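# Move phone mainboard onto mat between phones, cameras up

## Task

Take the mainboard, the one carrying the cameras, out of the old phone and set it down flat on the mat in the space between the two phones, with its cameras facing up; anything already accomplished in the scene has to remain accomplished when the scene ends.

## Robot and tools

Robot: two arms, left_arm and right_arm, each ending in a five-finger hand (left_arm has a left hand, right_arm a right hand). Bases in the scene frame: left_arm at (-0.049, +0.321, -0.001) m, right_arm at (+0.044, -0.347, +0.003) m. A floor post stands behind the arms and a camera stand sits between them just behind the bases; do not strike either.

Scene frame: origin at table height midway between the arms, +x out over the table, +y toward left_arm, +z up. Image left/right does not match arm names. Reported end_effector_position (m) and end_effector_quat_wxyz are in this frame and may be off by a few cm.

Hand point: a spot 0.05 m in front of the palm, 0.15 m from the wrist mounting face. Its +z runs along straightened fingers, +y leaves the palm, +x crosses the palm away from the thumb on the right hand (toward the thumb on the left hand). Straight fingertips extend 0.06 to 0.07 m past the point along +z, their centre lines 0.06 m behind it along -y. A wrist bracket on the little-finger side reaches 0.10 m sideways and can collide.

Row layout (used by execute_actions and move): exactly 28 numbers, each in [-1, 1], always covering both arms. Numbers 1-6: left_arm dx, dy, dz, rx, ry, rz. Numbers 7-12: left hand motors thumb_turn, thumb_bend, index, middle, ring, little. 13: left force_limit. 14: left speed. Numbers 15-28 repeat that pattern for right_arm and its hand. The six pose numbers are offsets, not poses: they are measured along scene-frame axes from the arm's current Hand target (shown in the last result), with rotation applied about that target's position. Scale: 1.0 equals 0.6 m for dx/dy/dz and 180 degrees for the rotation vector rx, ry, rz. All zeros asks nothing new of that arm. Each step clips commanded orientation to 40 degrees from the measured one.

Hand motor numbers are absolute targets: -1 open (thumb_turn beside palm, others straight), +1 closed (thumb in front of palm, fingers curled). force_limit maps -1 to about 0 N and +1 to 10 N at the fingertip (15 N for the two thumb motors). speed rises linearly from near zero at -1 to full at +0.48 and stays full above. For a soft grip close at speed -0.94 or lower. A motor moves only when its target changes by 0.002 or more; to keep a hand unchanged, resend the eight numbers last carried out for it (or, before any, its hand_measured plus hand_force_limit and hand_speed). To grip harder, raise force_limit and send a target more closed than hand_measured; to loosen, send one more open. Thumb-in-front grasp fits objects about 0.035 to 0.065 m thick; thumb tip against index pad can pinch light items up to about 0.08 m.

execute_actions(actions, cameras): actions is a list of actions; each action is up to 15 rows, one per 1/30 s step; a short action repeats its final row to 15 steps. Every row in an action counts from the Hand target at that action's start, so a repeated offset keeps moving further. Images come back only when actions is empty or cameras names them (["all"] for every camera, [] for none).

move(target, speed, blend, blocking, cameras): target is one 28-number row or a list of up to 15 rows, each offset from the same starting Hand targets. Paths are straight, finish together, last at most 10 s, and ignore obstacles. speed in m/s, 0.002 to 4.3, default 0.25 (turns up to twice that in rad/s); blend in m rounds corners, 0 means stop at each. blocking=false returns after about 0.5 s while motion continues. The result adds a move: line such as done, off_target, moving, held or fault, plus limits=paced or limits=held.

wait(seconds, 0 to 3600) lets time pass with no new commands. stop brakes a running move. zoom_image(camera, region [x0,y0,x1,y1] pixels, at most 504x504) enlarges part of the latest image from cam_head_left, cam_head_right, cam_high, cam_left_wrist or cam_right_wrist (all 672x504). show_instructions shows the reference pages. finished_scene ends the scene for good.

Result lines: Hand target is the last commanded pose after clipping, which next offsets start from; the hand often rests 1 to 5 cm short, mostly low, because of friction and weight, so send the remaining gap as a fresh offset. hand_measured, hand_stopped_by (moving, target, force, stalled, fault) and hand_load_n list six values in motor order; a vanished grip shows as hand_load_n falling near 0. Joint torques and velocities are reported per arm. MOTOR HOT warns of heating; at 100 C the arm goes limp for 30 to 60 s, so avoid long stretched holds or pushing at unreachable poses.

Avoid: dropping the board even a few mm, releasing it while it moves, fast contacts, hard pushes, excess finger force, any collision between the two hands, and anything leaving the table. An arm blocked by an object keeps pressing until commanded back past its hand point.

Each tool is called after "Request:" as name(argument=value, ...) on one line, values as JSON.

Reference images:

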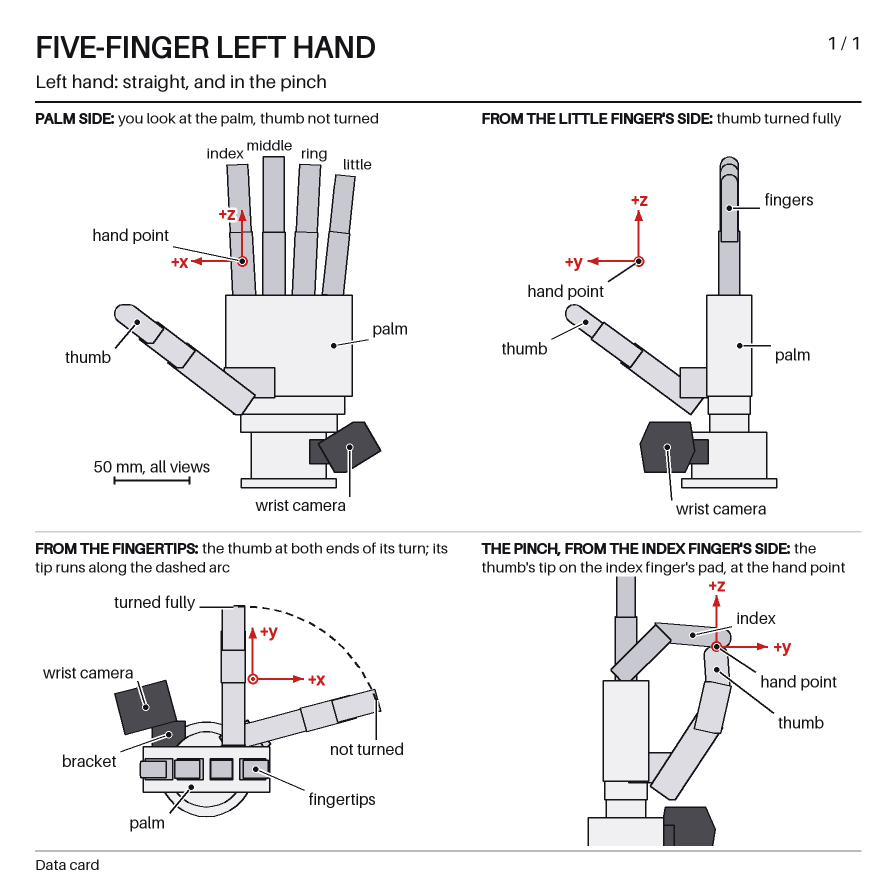

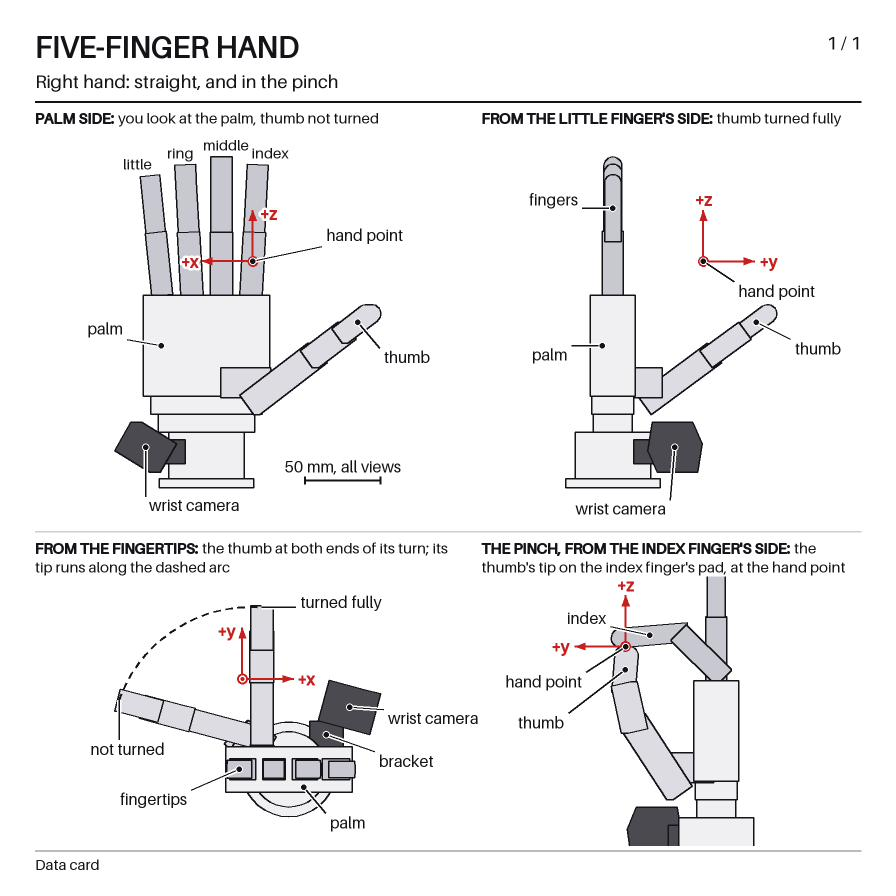

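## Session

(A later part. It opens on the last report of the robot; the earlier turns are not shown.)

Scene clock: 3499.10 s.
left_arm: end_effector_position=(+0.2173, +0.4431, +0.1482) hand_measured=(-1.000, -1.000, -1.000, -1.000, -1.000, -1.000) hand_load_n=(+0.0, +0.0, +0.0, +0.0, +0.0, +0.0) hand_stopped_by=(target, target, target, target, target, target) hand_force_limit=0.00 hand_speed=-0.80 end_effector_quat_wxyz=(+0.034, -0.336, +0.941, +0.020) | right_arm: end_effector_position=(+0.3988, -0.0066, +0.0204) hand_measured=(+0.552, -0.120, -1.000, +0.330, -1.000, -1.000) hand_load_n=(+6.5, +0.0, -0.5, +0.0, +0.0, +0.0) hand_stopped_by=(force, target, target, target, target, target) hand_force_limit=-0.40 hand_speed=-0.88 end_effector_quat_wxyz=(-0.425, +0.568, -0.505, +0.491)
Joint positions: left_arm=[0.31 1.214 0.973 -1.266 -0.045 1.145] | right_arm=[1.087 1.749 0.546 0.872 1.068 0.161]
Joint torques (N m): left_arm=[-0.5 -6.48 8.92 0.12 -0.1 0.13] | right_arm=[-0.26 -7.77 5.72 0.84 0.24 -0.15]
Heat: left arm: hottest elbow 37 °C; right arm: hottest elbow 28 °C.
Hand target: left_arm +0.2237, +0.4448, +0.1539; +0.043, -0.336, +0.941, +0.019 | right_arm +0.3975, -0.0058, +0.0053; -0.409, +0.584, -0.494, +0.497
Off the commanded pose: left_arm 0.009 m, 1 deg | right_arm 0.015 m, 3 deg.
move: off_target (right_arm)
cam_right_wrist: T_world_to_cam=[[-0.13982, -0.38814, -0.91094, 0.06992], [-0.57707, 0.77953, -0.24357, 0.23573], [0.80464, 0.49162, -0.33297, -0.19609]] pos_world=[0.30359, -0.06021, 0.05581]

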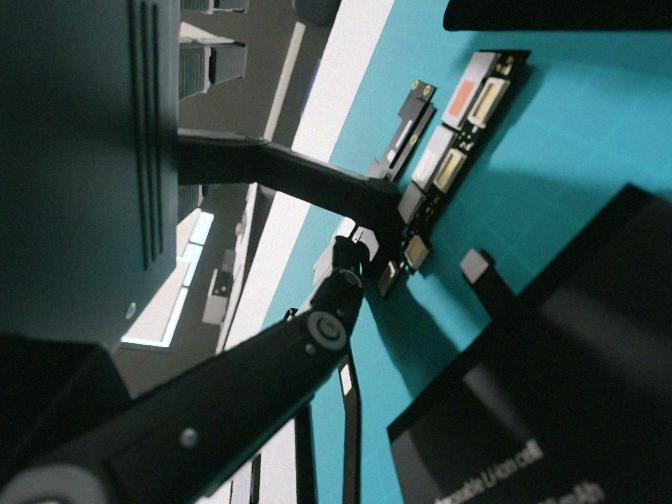

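Request:
zoom_image(camera="cam_right_wrist", region=[430, 220, 530, 320])

Request:
zoom_image(camera="cam_right_wrist", region=[370, 70, 470, 170])

Request:
move(target=[0,0,0,0,0,0,-1,-1,-1,-1,-1,-1,0,-0.8,0,0,-0.006,0,0,0,1.0,-0.12,-1,0.33,-1,-1,-0.4,-0.88], speed=0.03, cameras=["cam_right_wrist"])

Request:
zoom_image(camera="cam_right_wrist", region=[430, 220, 530, 320])

Request:
zoom_image(camera="cam_right_wrist", region=[450, 30, 550, 130])

Request:
zoom_image(camera="cam_right_wrist", region=[370, 70, 470, 170])

Request:
zoom_image(camera="cam_right_wrist", region=[370, 220, 450, 310])

Scaled by 5.040 from the camera's image (finer frame: 960x720).

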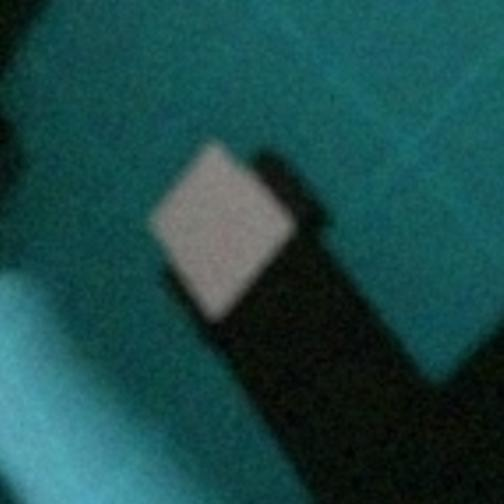

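Scaled by 5.040 from the camera's image (finer frame: 960x720).

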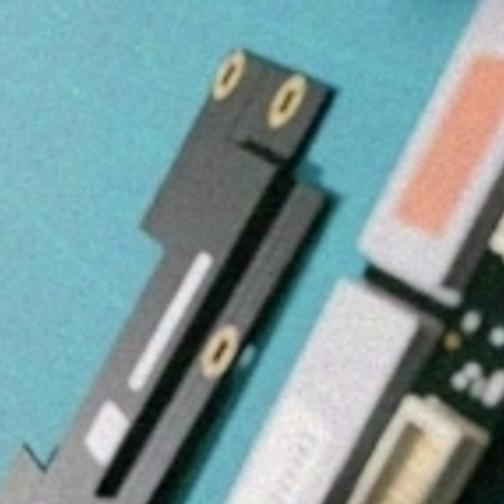

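Scene clock: 3540.03 s.
left_arm: end_effector_position=(+0.2173, +0.4431, +0.1482) hand_measured=(-1.000, -1.000, -1.000, -1.000, -1.000, -1.000) hand_load_n=(+0.0, +0.0, +0.0, +0.0, +0.0, +0.0) hand_stopped_by=(target, target, target, target, target, target) hand_force_limit=0.00 hand_speed=-0.80 end_effector_quat_wxyz=(+0.034, -0.336, +0.941, +0.020) | right_arm: end_effector_position=(+0.3995, -0.0065, +0.0196) hand_measured=(+0.552, -0.120, -1.000, +0.330, -1.000, -1.000) hand_load_n=(+7.0, +0.0, +0.0, +0.0, -0.5, +0.0) hand_stopped_by=(force, target, target, target, target, target) hand_force_limit=-0.40 hand_speed=-0.88 end_effector_quat_wxyz=(-0.425, +0.567, -0.506, +0.493)
Joint positions: left_arm=[0.31 1.214 0.973 -1.266 -0.045 1.145] | right_arm=[1.087 1.756 0.548 0.882 1.072 0.158]
Joint torques (N m): left_arm=[-0.38 -6.3 8.94 0.09 -0.1 0.13] | right_arm=[-0.26 -7.47 5.48 0.94 0.09 -0.12]
Heat: left arm: hottest elbow 37 °C; right arm: hottest elbow 29 °C.
Hand target: left_arm +0.2237, +0.4448, +0.1539; +0.043, -0.336, +0.941, +0.019 | right_arm +0.3974, -0.0059, +0.0016; -0.409, +0.584, -0.494, +0.497
Off the commanded pose: left_arm 0.009 m, 1 deg | right_arm 0.018 m, 3 deg.
move: off_target (right_arm)
cam_right_wrist: T_world_to_cam=[[-0.13813, -0.3873, -0.91155, 0.06875], [-0.57357, 0.7816, -0.24518, 0.23451], [0.80742, 0.48897, -0.33011, -0.19827]] pos_world=[0.30409, -0.05972, 0.05472]

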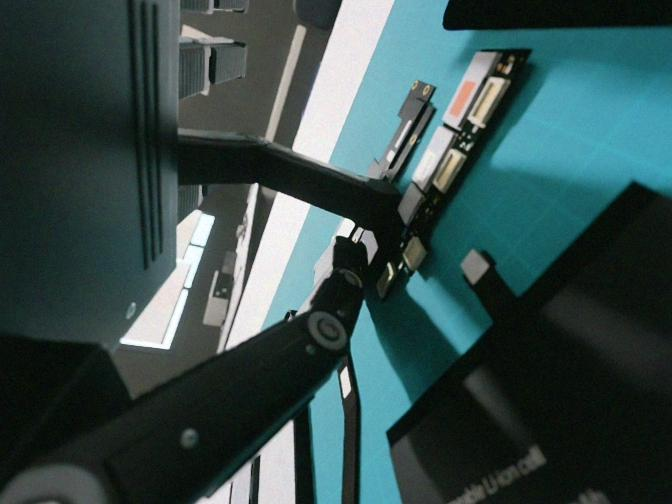

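Scaled by 5.040 from the camera's image (finer frame: 960x720).

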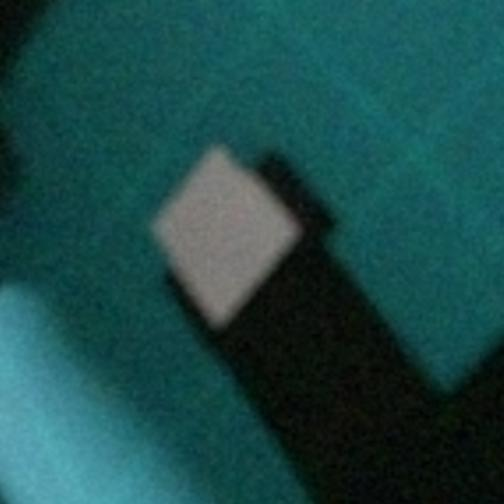

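Scaled by 5.040 from the camera's image (finer frame: 960x720).

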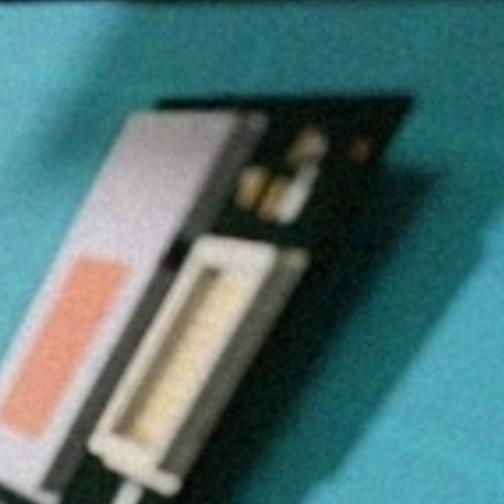

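Scaled by 5.040 from the camera's image (finer frame: 960x720).

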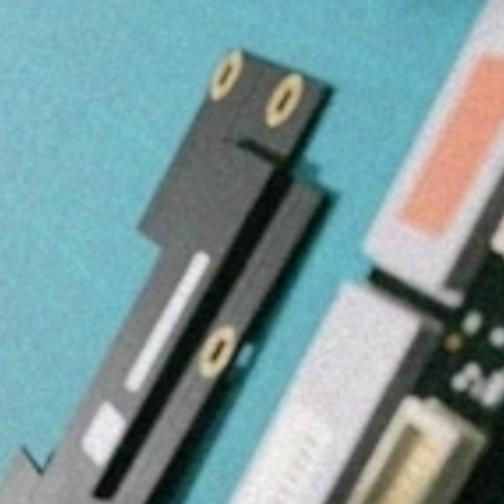

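Scaled by 5.600 from the camera's image (finer frame: 960x720).

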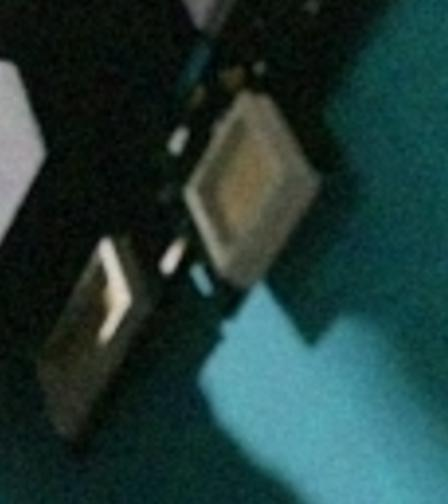

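Request:
move(target=[0,0,0,0,0,0,-1,-1,-1,-1,-1,-1,0,-0.8,0,0,0.012,0,0,0,1.0,-0.12,-1,0.33,-1,-1,-0.4,-0.88], speed=0.03, cameras=["cam_right_wrist"])

Request:
zoom_image(camera="cam_right_wrist", region=[370, 220, 450, 310])

Scene clock: 3555.50 s.
left_arm: end_effector_position=(+0.2173, +0.4431, +0.1482) hand_measured=(-1.000, -1.000, -1.000, -1.000, -1.000, -1.000) hand_load_n=(+0.0, +0.0, +0.0, +0.0, +0.0, +0.0) hand_stopped_by=(target, target, target, target, target, target) hand_force_limit=0.00 hand_speed=-0.80 end_effector_quat_wxyz=(+0.034, -0.336, +0.941, +0.020) | right_arm: end_effector_position=(+0.3995, -0.0066, +0.0195) hand_measured=(+0.552, -0.120, -1.000, +0.330, -1.000, -1.000) hand_load_n=(+7.5, +0.0, +0.0, +0.0, +0.0, +0.0) hand_stopped_by=(force, target, target, target, target, target) hand_force_limit=-0.40 hand_speed=-0.88 end_effector_quat_wxyz=(-0.424, +0.567, -0.505, +0.493)
Joint positions: left_arm=[0.31 1.214 0.973 -1.266 -0.045 1.145] | right_arm=[1.087 1.756 0.548 0.881 1.072 0.158]
Joint torques (N m): left_arm=[-0.44 -6.59 8.94 0.12 -0.11 0.13] | right_arm=[-0.26 -8.94 5.53 0.03 0.09 -0.12]
Heat: left arm: hottest elbow 37 °C; right arm: hottest elbow 28 °C.
Hand target: left_arm +0.2237, +0.4448, +0.1539; +0.043, -0.336, +0.941, +0.019 | right_arm +0.3974, -0.0059, +0.0088; -0.409, +0.584, -0.494, +0.497
Off the commanded pose: left_arm 0.009 m, 1 deg | right_arm 0.011 m, 3 deg.
move: off_target (right_arm)
cam_right_wrist: T_world_to_cam=[[-0.13842, -0.38864, -0.91093, 0.06869], [-0.57371, 0.78121, -0.24612, 0.23465], [0.80728, 0.48854, -0.3311, -0.19815]] pos_world=[0.30409, -0.05982, 0.05471]

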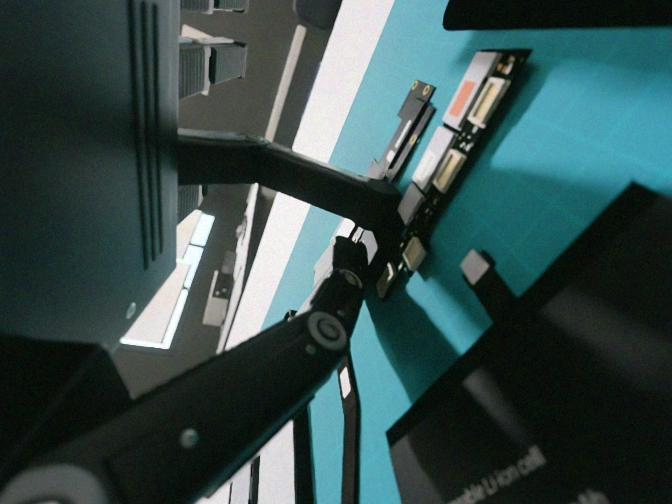

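Scaled by 5.600 from the camera's image (finer frame: 960x720).

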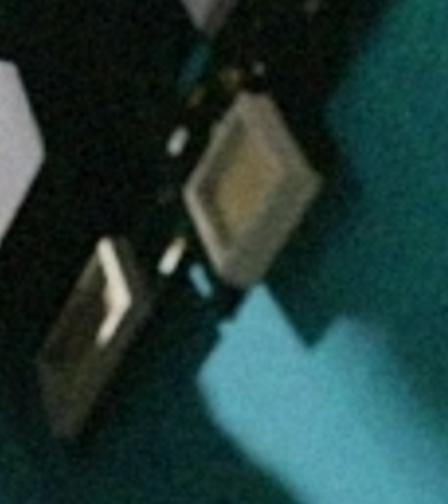

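Request:
move(target=[0,0,0,0,0,0,-1,-1,-1,-1,-1,-1,0,-0.8,0,0,0,0,0,0,0.5,-0.12,-1,0.33,-1,-1,-0.4,-0.88], speed=0.03, cameras=["cam_right_wrist"])

Request:
zoom_image(camera="cam_right_wrist", region=[340, 20, 580, 340])

Scene clock: 3563.60 s.
left_arm: end_effector_position=(+0.2173, +0.4431, +0.1482) hand_measured=(-1.000, -1.000, -1.000, -1.000, -1.000, -1.000) hand_load_n=(+0.0, +0.0, +0.0, +0.0, +0.0, +0.0) hand_stopped_by=(target, target, target, target, target, target) hand_force_limit=0.00 hand_speed=-0.80 end_effector_quat_wxyz=(+0.034, -0.336, +0.941, +0.020) | right_arm: end_effector_position=(+0.3992, -0.0072, +0.0187) hand_measured=(+0.500, -0.120, -1.000, +0.330, -1.000, -1.000) hand_load_n=(+1.0, +0.0, +0.0, +0.0, -0.5, -0.5) hand_stopped_by=(target, target, target, target, target, target) hand_force_limit=-0.40 hand_speed=-0.88 end_effector_quat_wxyz=(-0.422, +0.569, -0.505, +0.494)
Joint positions: left_arm=[0.31 1.214 0.973 -1.266 -0.045 1.145] | right_arm=[1.087 1.756 0.548 0.876 1.072 0.157]
Joint torques (N m): left_arm=[-0.44 -6.42 8.92 0.09 -0.11 0.14] | right_arm=[-0.26 -9.29 5.53 0.21 0.09 -0.11]
Heat: left arm: hottest elbow 37 °C; right arm: hottest elbow 28 °C.
Hand target: left_arm +0.2237, +0.4448, +0.1539; +0.043, -0.336, +0.941, +0.019 | right_arm +0.3974, -0.0059, +0.0088; -0.409, +0.584, -0.494, +0.497
Off the commanded pose: left_arm 0.009 m, 1 deg | right_arm 0.010 m, 3 deg.
move: done
cam_right_wrist: T_world_to_cam=[[-0.14054, -0.39332, -0.9086, 0.06846], [-0.57441, 0.77986, -0.24875, 0.23505], [0.80642, 0.48694, -0.33553, -0.19749]] pos_world=[0.30389, -0.06021, 0.05441]

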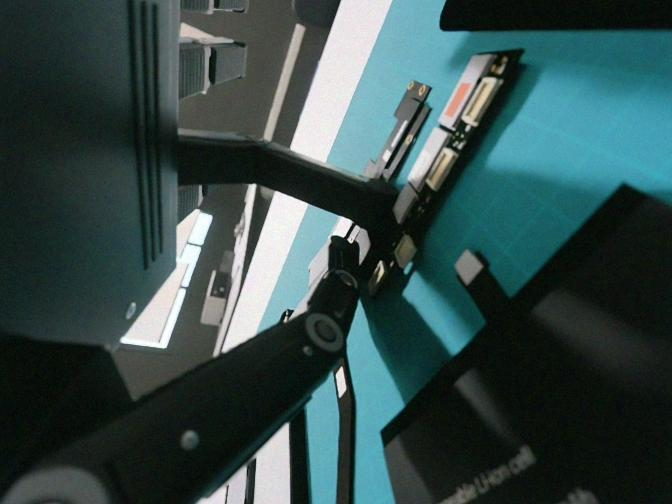

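Scaled by 1.575 from the camera's image (finer frame: 960x720).

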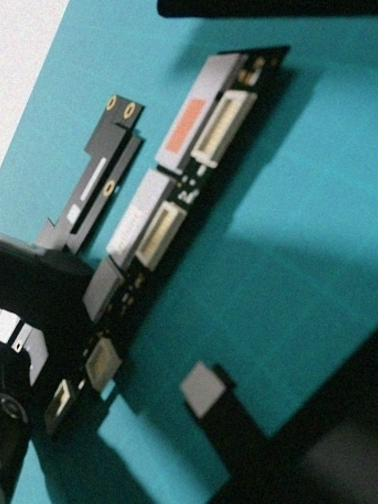

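Request:
move(target=[[0,0,0,0,0,0,-1,-1,-1,-1,-1,-1,0,-0.8,0,0,0,0,0,0,0.42,-0.12,-1,0.33,-1,-1,-0.4,-0.88],[0,0,0,0,0,0,-1,-1,-1,-1,-1,-1,0,-0.8,0,0,0,0,0,0,0.1,-0.12,-1,0.33,-1,-1,-0.4,-0.8]], speed=0.03, cameras=["cam_right_wrist"])

Request:
zoom_image(camera="cam_right_wrist", region=[300, 20, 580, 340])

Scene clock: 3573.97 s.
left_arm: end_effector_position=(+0.2173, +0.4431, +0.1482) hand_measured=(-1.000, -1.000, -1.000, -1.000, -1.000, -1.000) hand_load_n=(+0.0, +0.0, +0.5, +0.0, -0.5, +0.0) hand_stopped_by=(target, target, target, target, target, target) hand_force_limit=0.00 hand_speed=-0.80 end_effector_quat_wxyz=(+0.034, -0.336, +0.941, +0.020) | right_arm: end_effector_position=(+0.3991, -0.0072, +0.0185) hand_measured=(+0.100, -0.120, -1.000, +0.330, -1.000, -1.000) hand_load_n=(+0.0, +0.0, +0.0, +0.0, +0.0, +0.0) hand_stopped_by=(target, target, target, target, target, target) hand_force_limit=-0.40 hand_speed=-0.80 end_effector_quat_wxyz=(-0.422, +0.569, -0.504, +0.494)
Joint positions: left_arm=[0.31 1.214 0.973 -1.266 -0.045 1.145] | right_arm=[1.087 1.756 0.548 0.874 1.072 0.157]
Joint torques (N m): left_arm=[-0.38 -6.36 8.88 0.1 -0.1 0.14] | right_arm=[-0.32 -9.29 5.55 0.27 0.1 -0.11]
Heat: left arm: hottest elbow 37 °C; right arm: hottest elbow 28 °C.
Hand target: left_arm +0.2237, +0.4448, +0.1539; +0.043, -0.336, +0.941, +0.019 | right_arm +0.3974, -0.0059, +0.0088; -0.409, +0.584, -0.494, +0.497
Off the commanded pose: left_arm 0.009 m, 1 deg | right_arm 0.010 m, 3 deg.
move: done; target 2's new numbers were sent with right_arm's hand 0.010 m and 3 deg from that target
cam_right_wrist: T_world_to_cam=[[-0.14096, -0.39428, -0.90811, 0.06838], [-0.57488, 0.77938, -0.24915, 0.23524], [0.80601, 0.48693, -0.33653, -0.19729]] pos_world=[0.30389, -0.06031, 0.05431]

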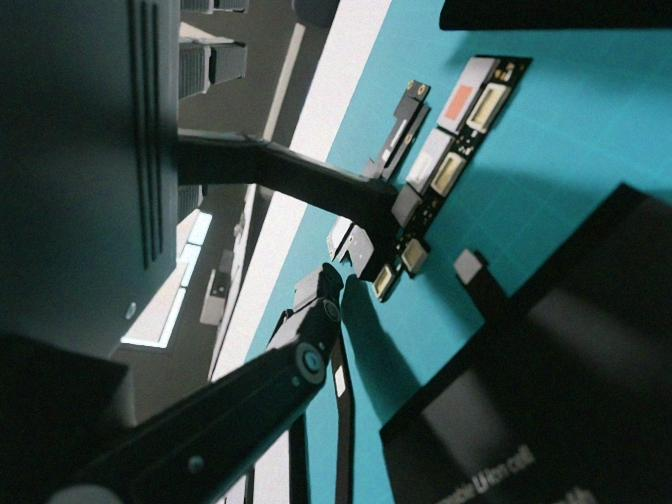

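Scaled by 1.575 from the camera's image (finer frame: 960x720).

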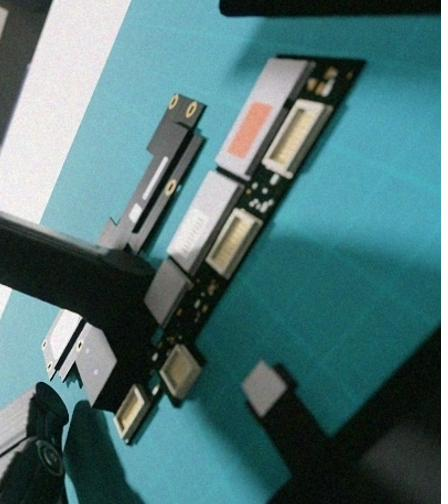

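Request:
move(target=[0,0,0,0,0,0,-1,-1,-1,-1,-1,-1,0,-0.8,0,0,0.04,0,0,0,0.1,-0.12,-1,0.33,-1,-1,-0.4,-0.8], speed=0.04, cameras=["cam_right_wrist"])

Request:
zoom_image(camera="cam_right_wrist", region=[300, 20, 580, 340])

Scene clock: 3583.47 s.
left_arm: end_effector_position=(+0.2173, +0.4431, +0.1482) hand_measured=(-1.000, -1.000, -1.000, -1.000, -1.000, -1.000) hand_load_n=(+0.0, +0.0, +0.0, +0.0, +0.0, +0.0) hand_stopped_by=(target, target, target, target, target, target) hand_force_limit=0.00 hand_speed=-0.80 end_effector_quat_wxyz=(+0.034, -0.336, +0.941, +0.020) | right_arm: end_effector_position=(+0.3971, -0.0107, +0.0290) hand_measured=(+0.100, -0.120, -1.000, +0.330, -1.000, -1.000) hand_load_n=(+0.0, +0.0, +0.0, +0.0, +0.0, +0.0) hand_stopped_by=(target, target, target, target, target, target) hand_force_limit=-0.40 hand_speed=-0.80 end_effector_quat_wxyz=(-0.408, +0.582, -0.498, +0.497)
Joint positions: left_arm=[0.31 1.214 0.973 -1.266 -0.045 1.145] | right_arm=[1.087 1.695 0.551 0.775 1.069 0.152]
Joint torques (N m): left_arm=[-0.38 -6.53 8.9 0.09 -0.11 0.13] | right_arm=[-0.32 -10.87 6.09 0.69 0.23 -0.06]
Heat: left arm: hottest elbow 37 °C; right arm: hottest elbow 28 °C.
Hand target: left_arm +0.2237, +0.4448, +0.1539; +0.043, -0.336, +0.941, +0.019 | right_arm +0.3975, -0.0059, +0.0328; -0.409, +0.584, -0.494, +0.497
Off the commanded pose: left_arm 0.009 m, 1 deg | right_arm 0.006 m, 1 deg.
move: done
cam_right_wrist: T_world_to_cam=[[-0.15578, -0.42683, -0.89081, 0.0813], [-0.58166, 0.76853, -0.26653, 0.24242], [0.79838, 0.47663, -0.36799, -0.18654]] pos_world=[0.3026, -0.0627, 0.06839]

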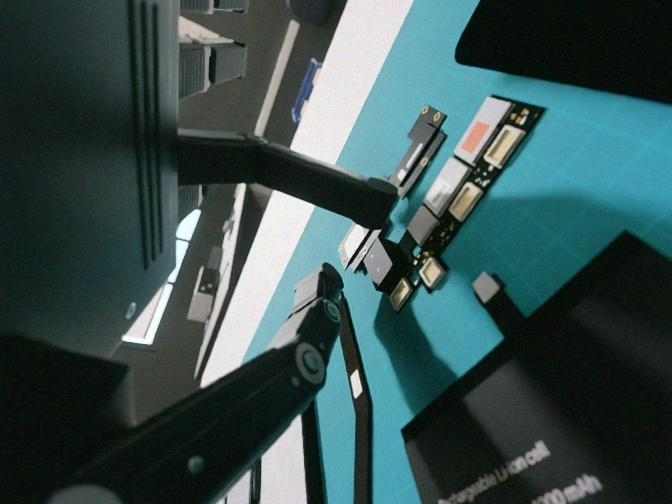

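Scaled by 1.575 from the camera's image (finer frame: 960x720).

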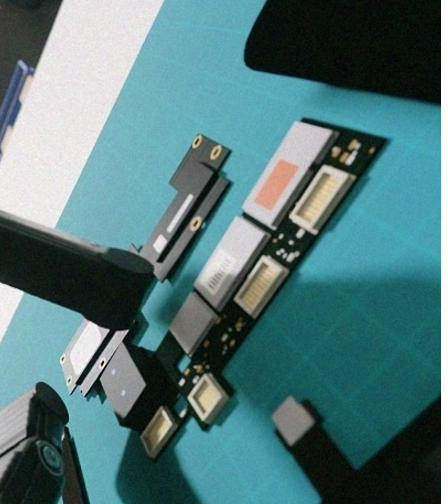

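Request:
move(target=[0,0,0,0,0,0,-1,-1,-1,-1,-1,-1,0,-0.8,0,0,0.15,0,0,0,0.1,-0.12,-1,0.33,-1,-1,-0.4,-0.8], speed=0.08, cameras=["cam_right_wrist"])

Request:
zoom_image(camera="cam_right_wrist", region=[300, 60, 620, 380])

Scene clock: 3589.83 s.
left_arm: end_effector_position=(+0.2173, +0.4431, +0.1482) hand_measured=(-1.000, -1.000, -1.000, -1.000, -1.000, -1.000) hand_load_n=(+0.0, +0.0, +0.0, +0.0, +0.0, +0.0) hand_stopped_by=(target, target, target, target, target, target) hand_force_limit=0.00 hand_speed=-0.80 end_effector_quat_wxyz=(+0.034, -0.336, +0.941, +0.020) | right_arm: end_effector_position=(+0.3932, -0.0184, +0.1091) hand_measured=(+0.100, -0.120, -1.000, +0.330, -1.000, -1.000) hand_load_n=(+0.0, +0.0, +0.0, +0.0, +0.0, +0.0) hand_stopped_by=(target, target, target, target, target, target) hand_force_limit=-0.40 hand_speed=-0.80 end_effector_quat_wxyz=(-0.398, +0.590, -0.494, +0.500)
Joint positions: left_arm=[0.31 1.214 0.973 -1.266 -0.045 1.145] | right_arm=[1.087 1.416 0.587 0.439 1.069 0.145]
Joint torques (N m): left_arm=[-0.38 -6.48 8.91 0.1 -0.1 0.13] | right_arm=[-0.26 -8.94 10.29 0.83 0.25 0.01]
Heat: left arm: hottest elbow 37 °C; right arm: hottest elbow 28 °C.
Hand target: left_arm +0.2237, +0.4448, +0.1539; +0.043, -0.336, +0.941, +0.019 | right_arm +0.3974, -0.0059, +0.1228; -0.409, +0.584, -0.494, +0.497
Off the commanded pose: left_arm 0.009 m, 1 deg | right_arm 0.019 m, 1 deg.
move: off_target (right_arm)
cam_right_wrist: T_world_to_cam=[[-0.16396, -0.44938, -0.87816, 0.15015], [-0.58541, 0.76084, -0.28004, 0.27022], [0.79398, 0.46817, -0.38782, -0.14659]] pos_world=[0.2992, -0.06949, 0.15068]

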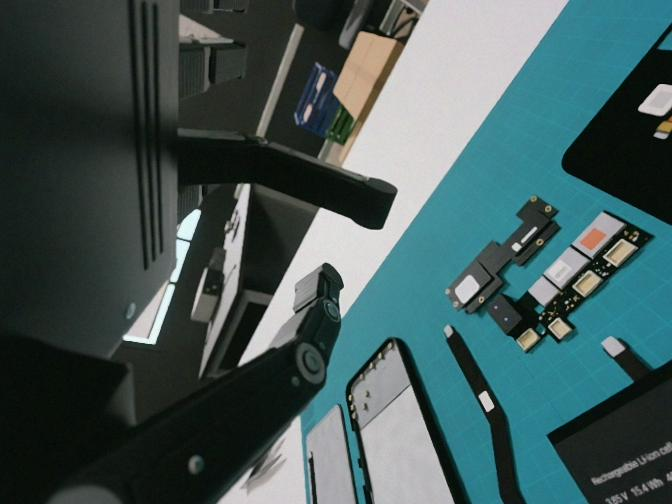

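Scaled by 1.575 from the camera's image (finer frame: 960x720).

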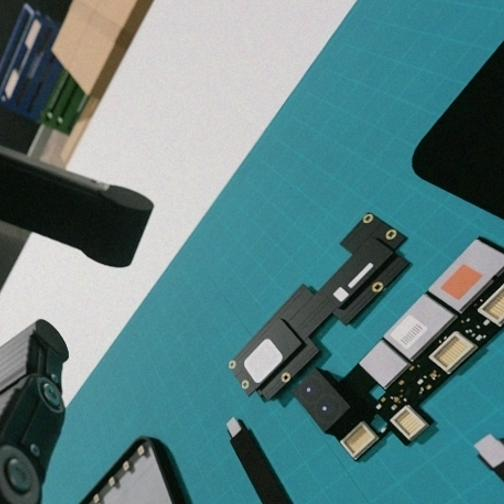

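Request:
move(target=[0,0,0,0,0,0,-1,-1,-1,-1,-1,-1,0,-0.8,-0.3,-0.25,0.2,0,0,0,0.1,-0.12,-1,0.33,-1,-1,-0.4,-0.8], speed=0.2, cameras=["all"])

Request:
zoom_image(camera="cam_high", region=[230, 180, 370, 370])

Request:
zoom_image(camera="cam_high", region=[260, 250, 340, 310])

Scene clock: 3603.50 s.
left_arm: end_effector_position=(+0.2173, +0.4431, +0.1482) hand_measured=(-1.000, -1.000, -1.000, -1.000, -1.000, -1.000) hand_load_n=(+0.0, +0.0, +0.0, +0.0, +0.0, +0.0) hand_stopped_by=(target, target, target, target, target, target) hand_force_limit=0.00 hand_speed=-0.80 end_effector_quat_wxyz=(+0.034, -0.336, +0.941, +0.020) | right_arm: end_effector_position=(+0.2193, -0.1660, +0.2290) hand_measured=(+0.100, -0.120, -1.000, +0.330, -1.000, -1.000) hand_load_n=(+0.0, +0.0, +0.0, +0.0, +0.0, +0.0) hand_stopped_by=(target, target, target, target, target, target) hand_force_limit=-0.40 hand_speed=-0.80 end_effector_quat_wxyz=(-0.398, +0.595, -0.485, +0.502)
Joint positions: left_arm=[0.31 1.214 0.973 -1.266 -0.045 1.145] | right_arm=[1.611 0.797 0.659 -1.678 1.386 1.604]
Joint torques (N m): left_arm=[-0.38 -6.59 8.92 0.1 -0.11 0.13] | right_arm=[-0.21 0.21 12.04 -1.11 0.88 0.19]
Heat: left arm: hottest elbow 37 °C; right arm: hottest elbow 30 °C.
Hand target: left_arm +0.2237, +0.4448, +0.1539; +0.043, -0.336, +0.941, +0.019 | right_arm +0.2175, -0.1560, +0.2427; -0.409, +0.584, -0.494, +0.497
Off the commanded pose: left_arm 0.009 m, 1 deg | right_arm 0.017 m, 2 deg.
joint sent to its limit (right arm) — joint 4 (wrist pitch), lower limit. The joint targets still meet the commanded pose.
move: off_target (right_arm)
cam_right_wrist: T_world_to_cam=[[-0.15483, -0.46461, -0.87188, 0.15463], [-0.5932, 0.74944, -0.29402, 0.3173], [0.79002, 0.47168, -0.39164, 0.10945]] pos_world=[0.1257, -0.21758, 0.27097]

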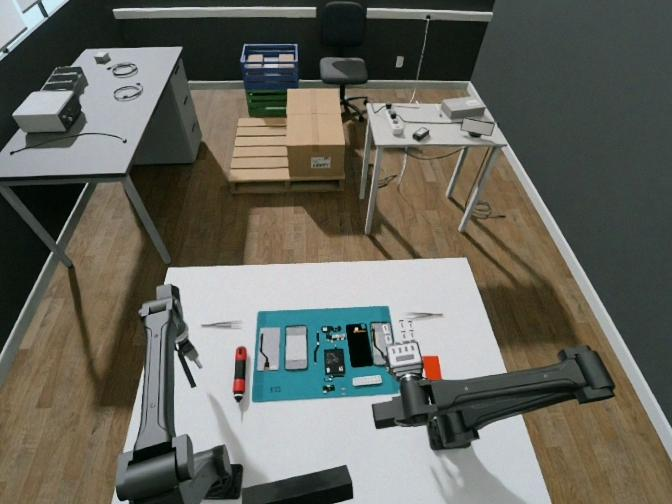

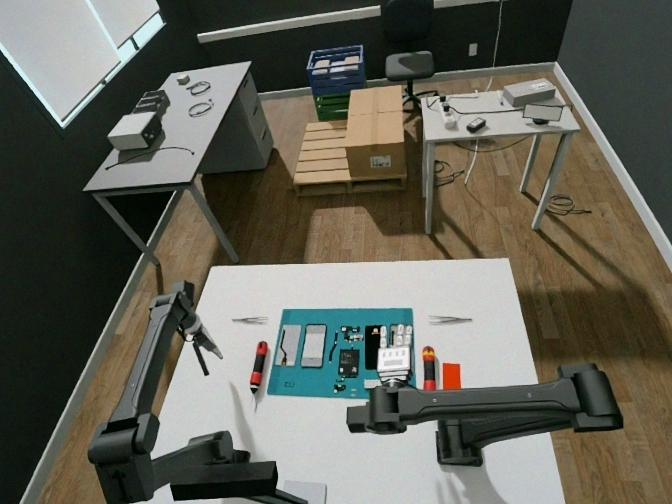

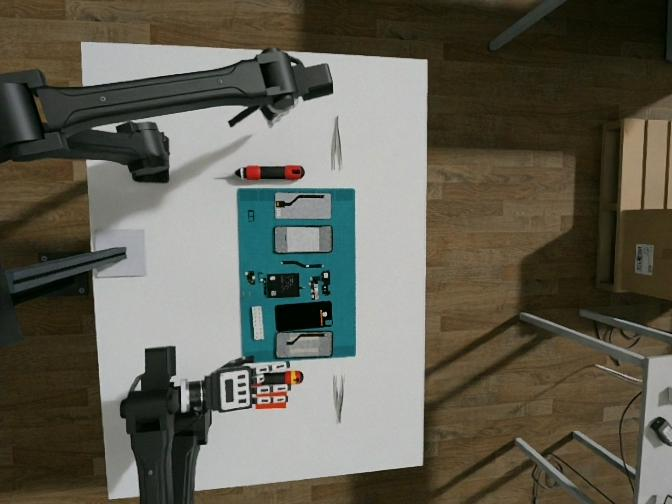

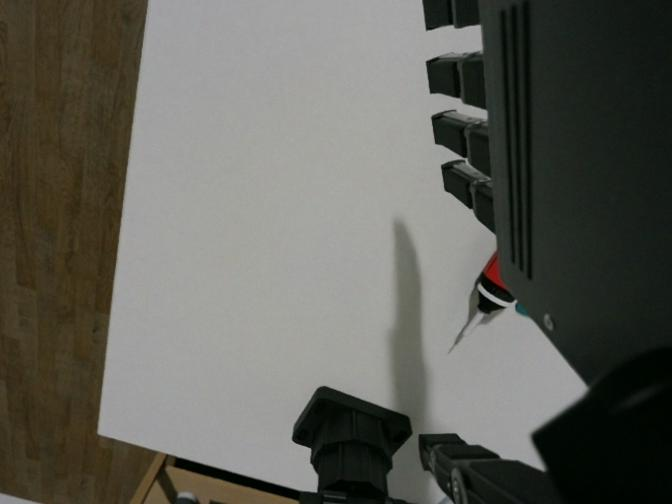

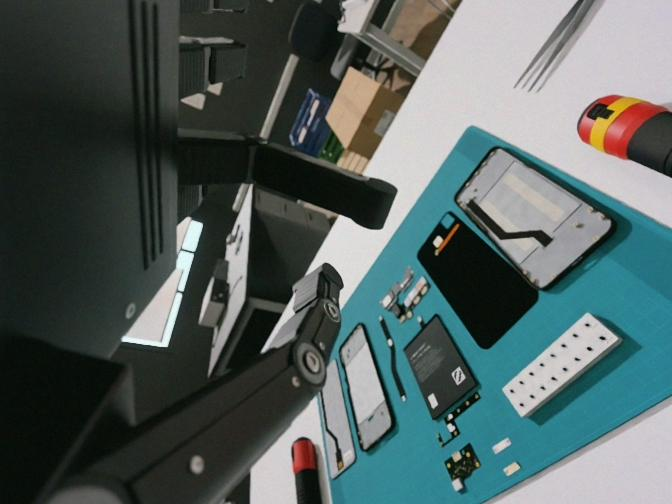

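Scaled by 2.653 from the camera's image (finer frame: 960x720).

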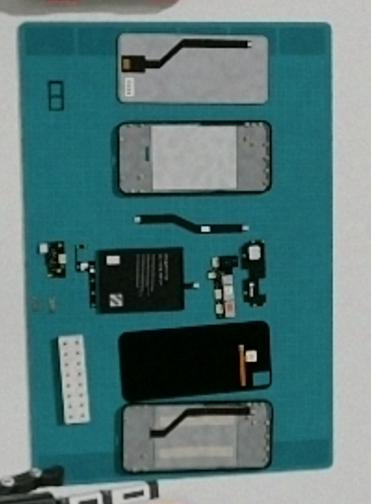

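Scaled by 6.300 from the camera's image (finer frame: 960x720).

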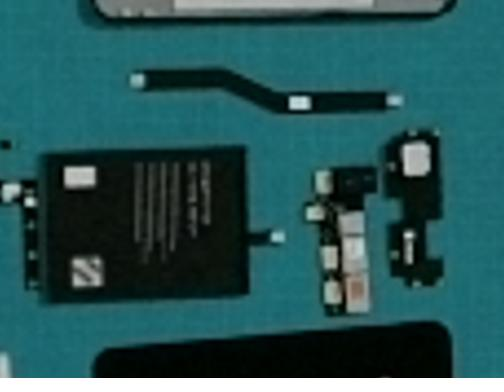

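Request:
zoom_image(camera="cam_right_wrist", region=[360, 240, 460, 340])

Request:
zoom_image(camera="cam_right_wrist", region=[400, 120, 650, 420])

Scaled by 5.040 from the camera's image (finer frame: 960x720).

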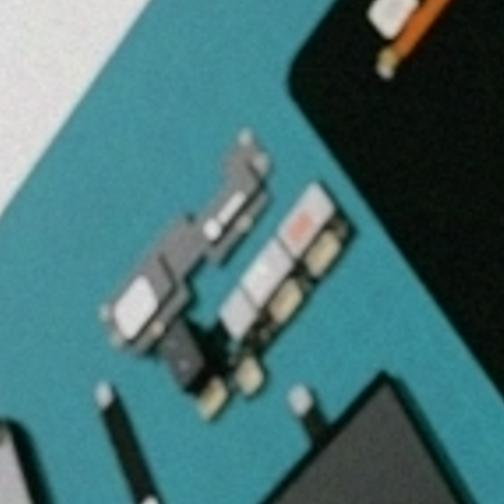

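Scaled by 1.680 from the camera's image (finer frame: 960x720).

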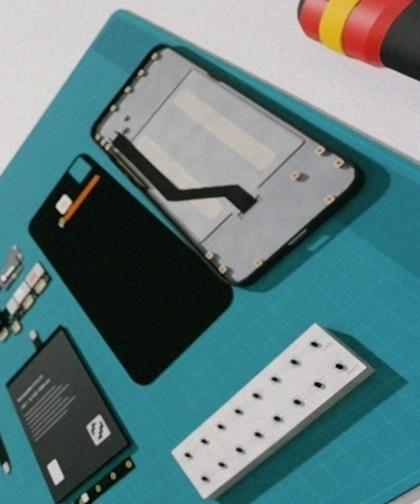

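Request:
finished_scene()

The scene is finished: the task was done.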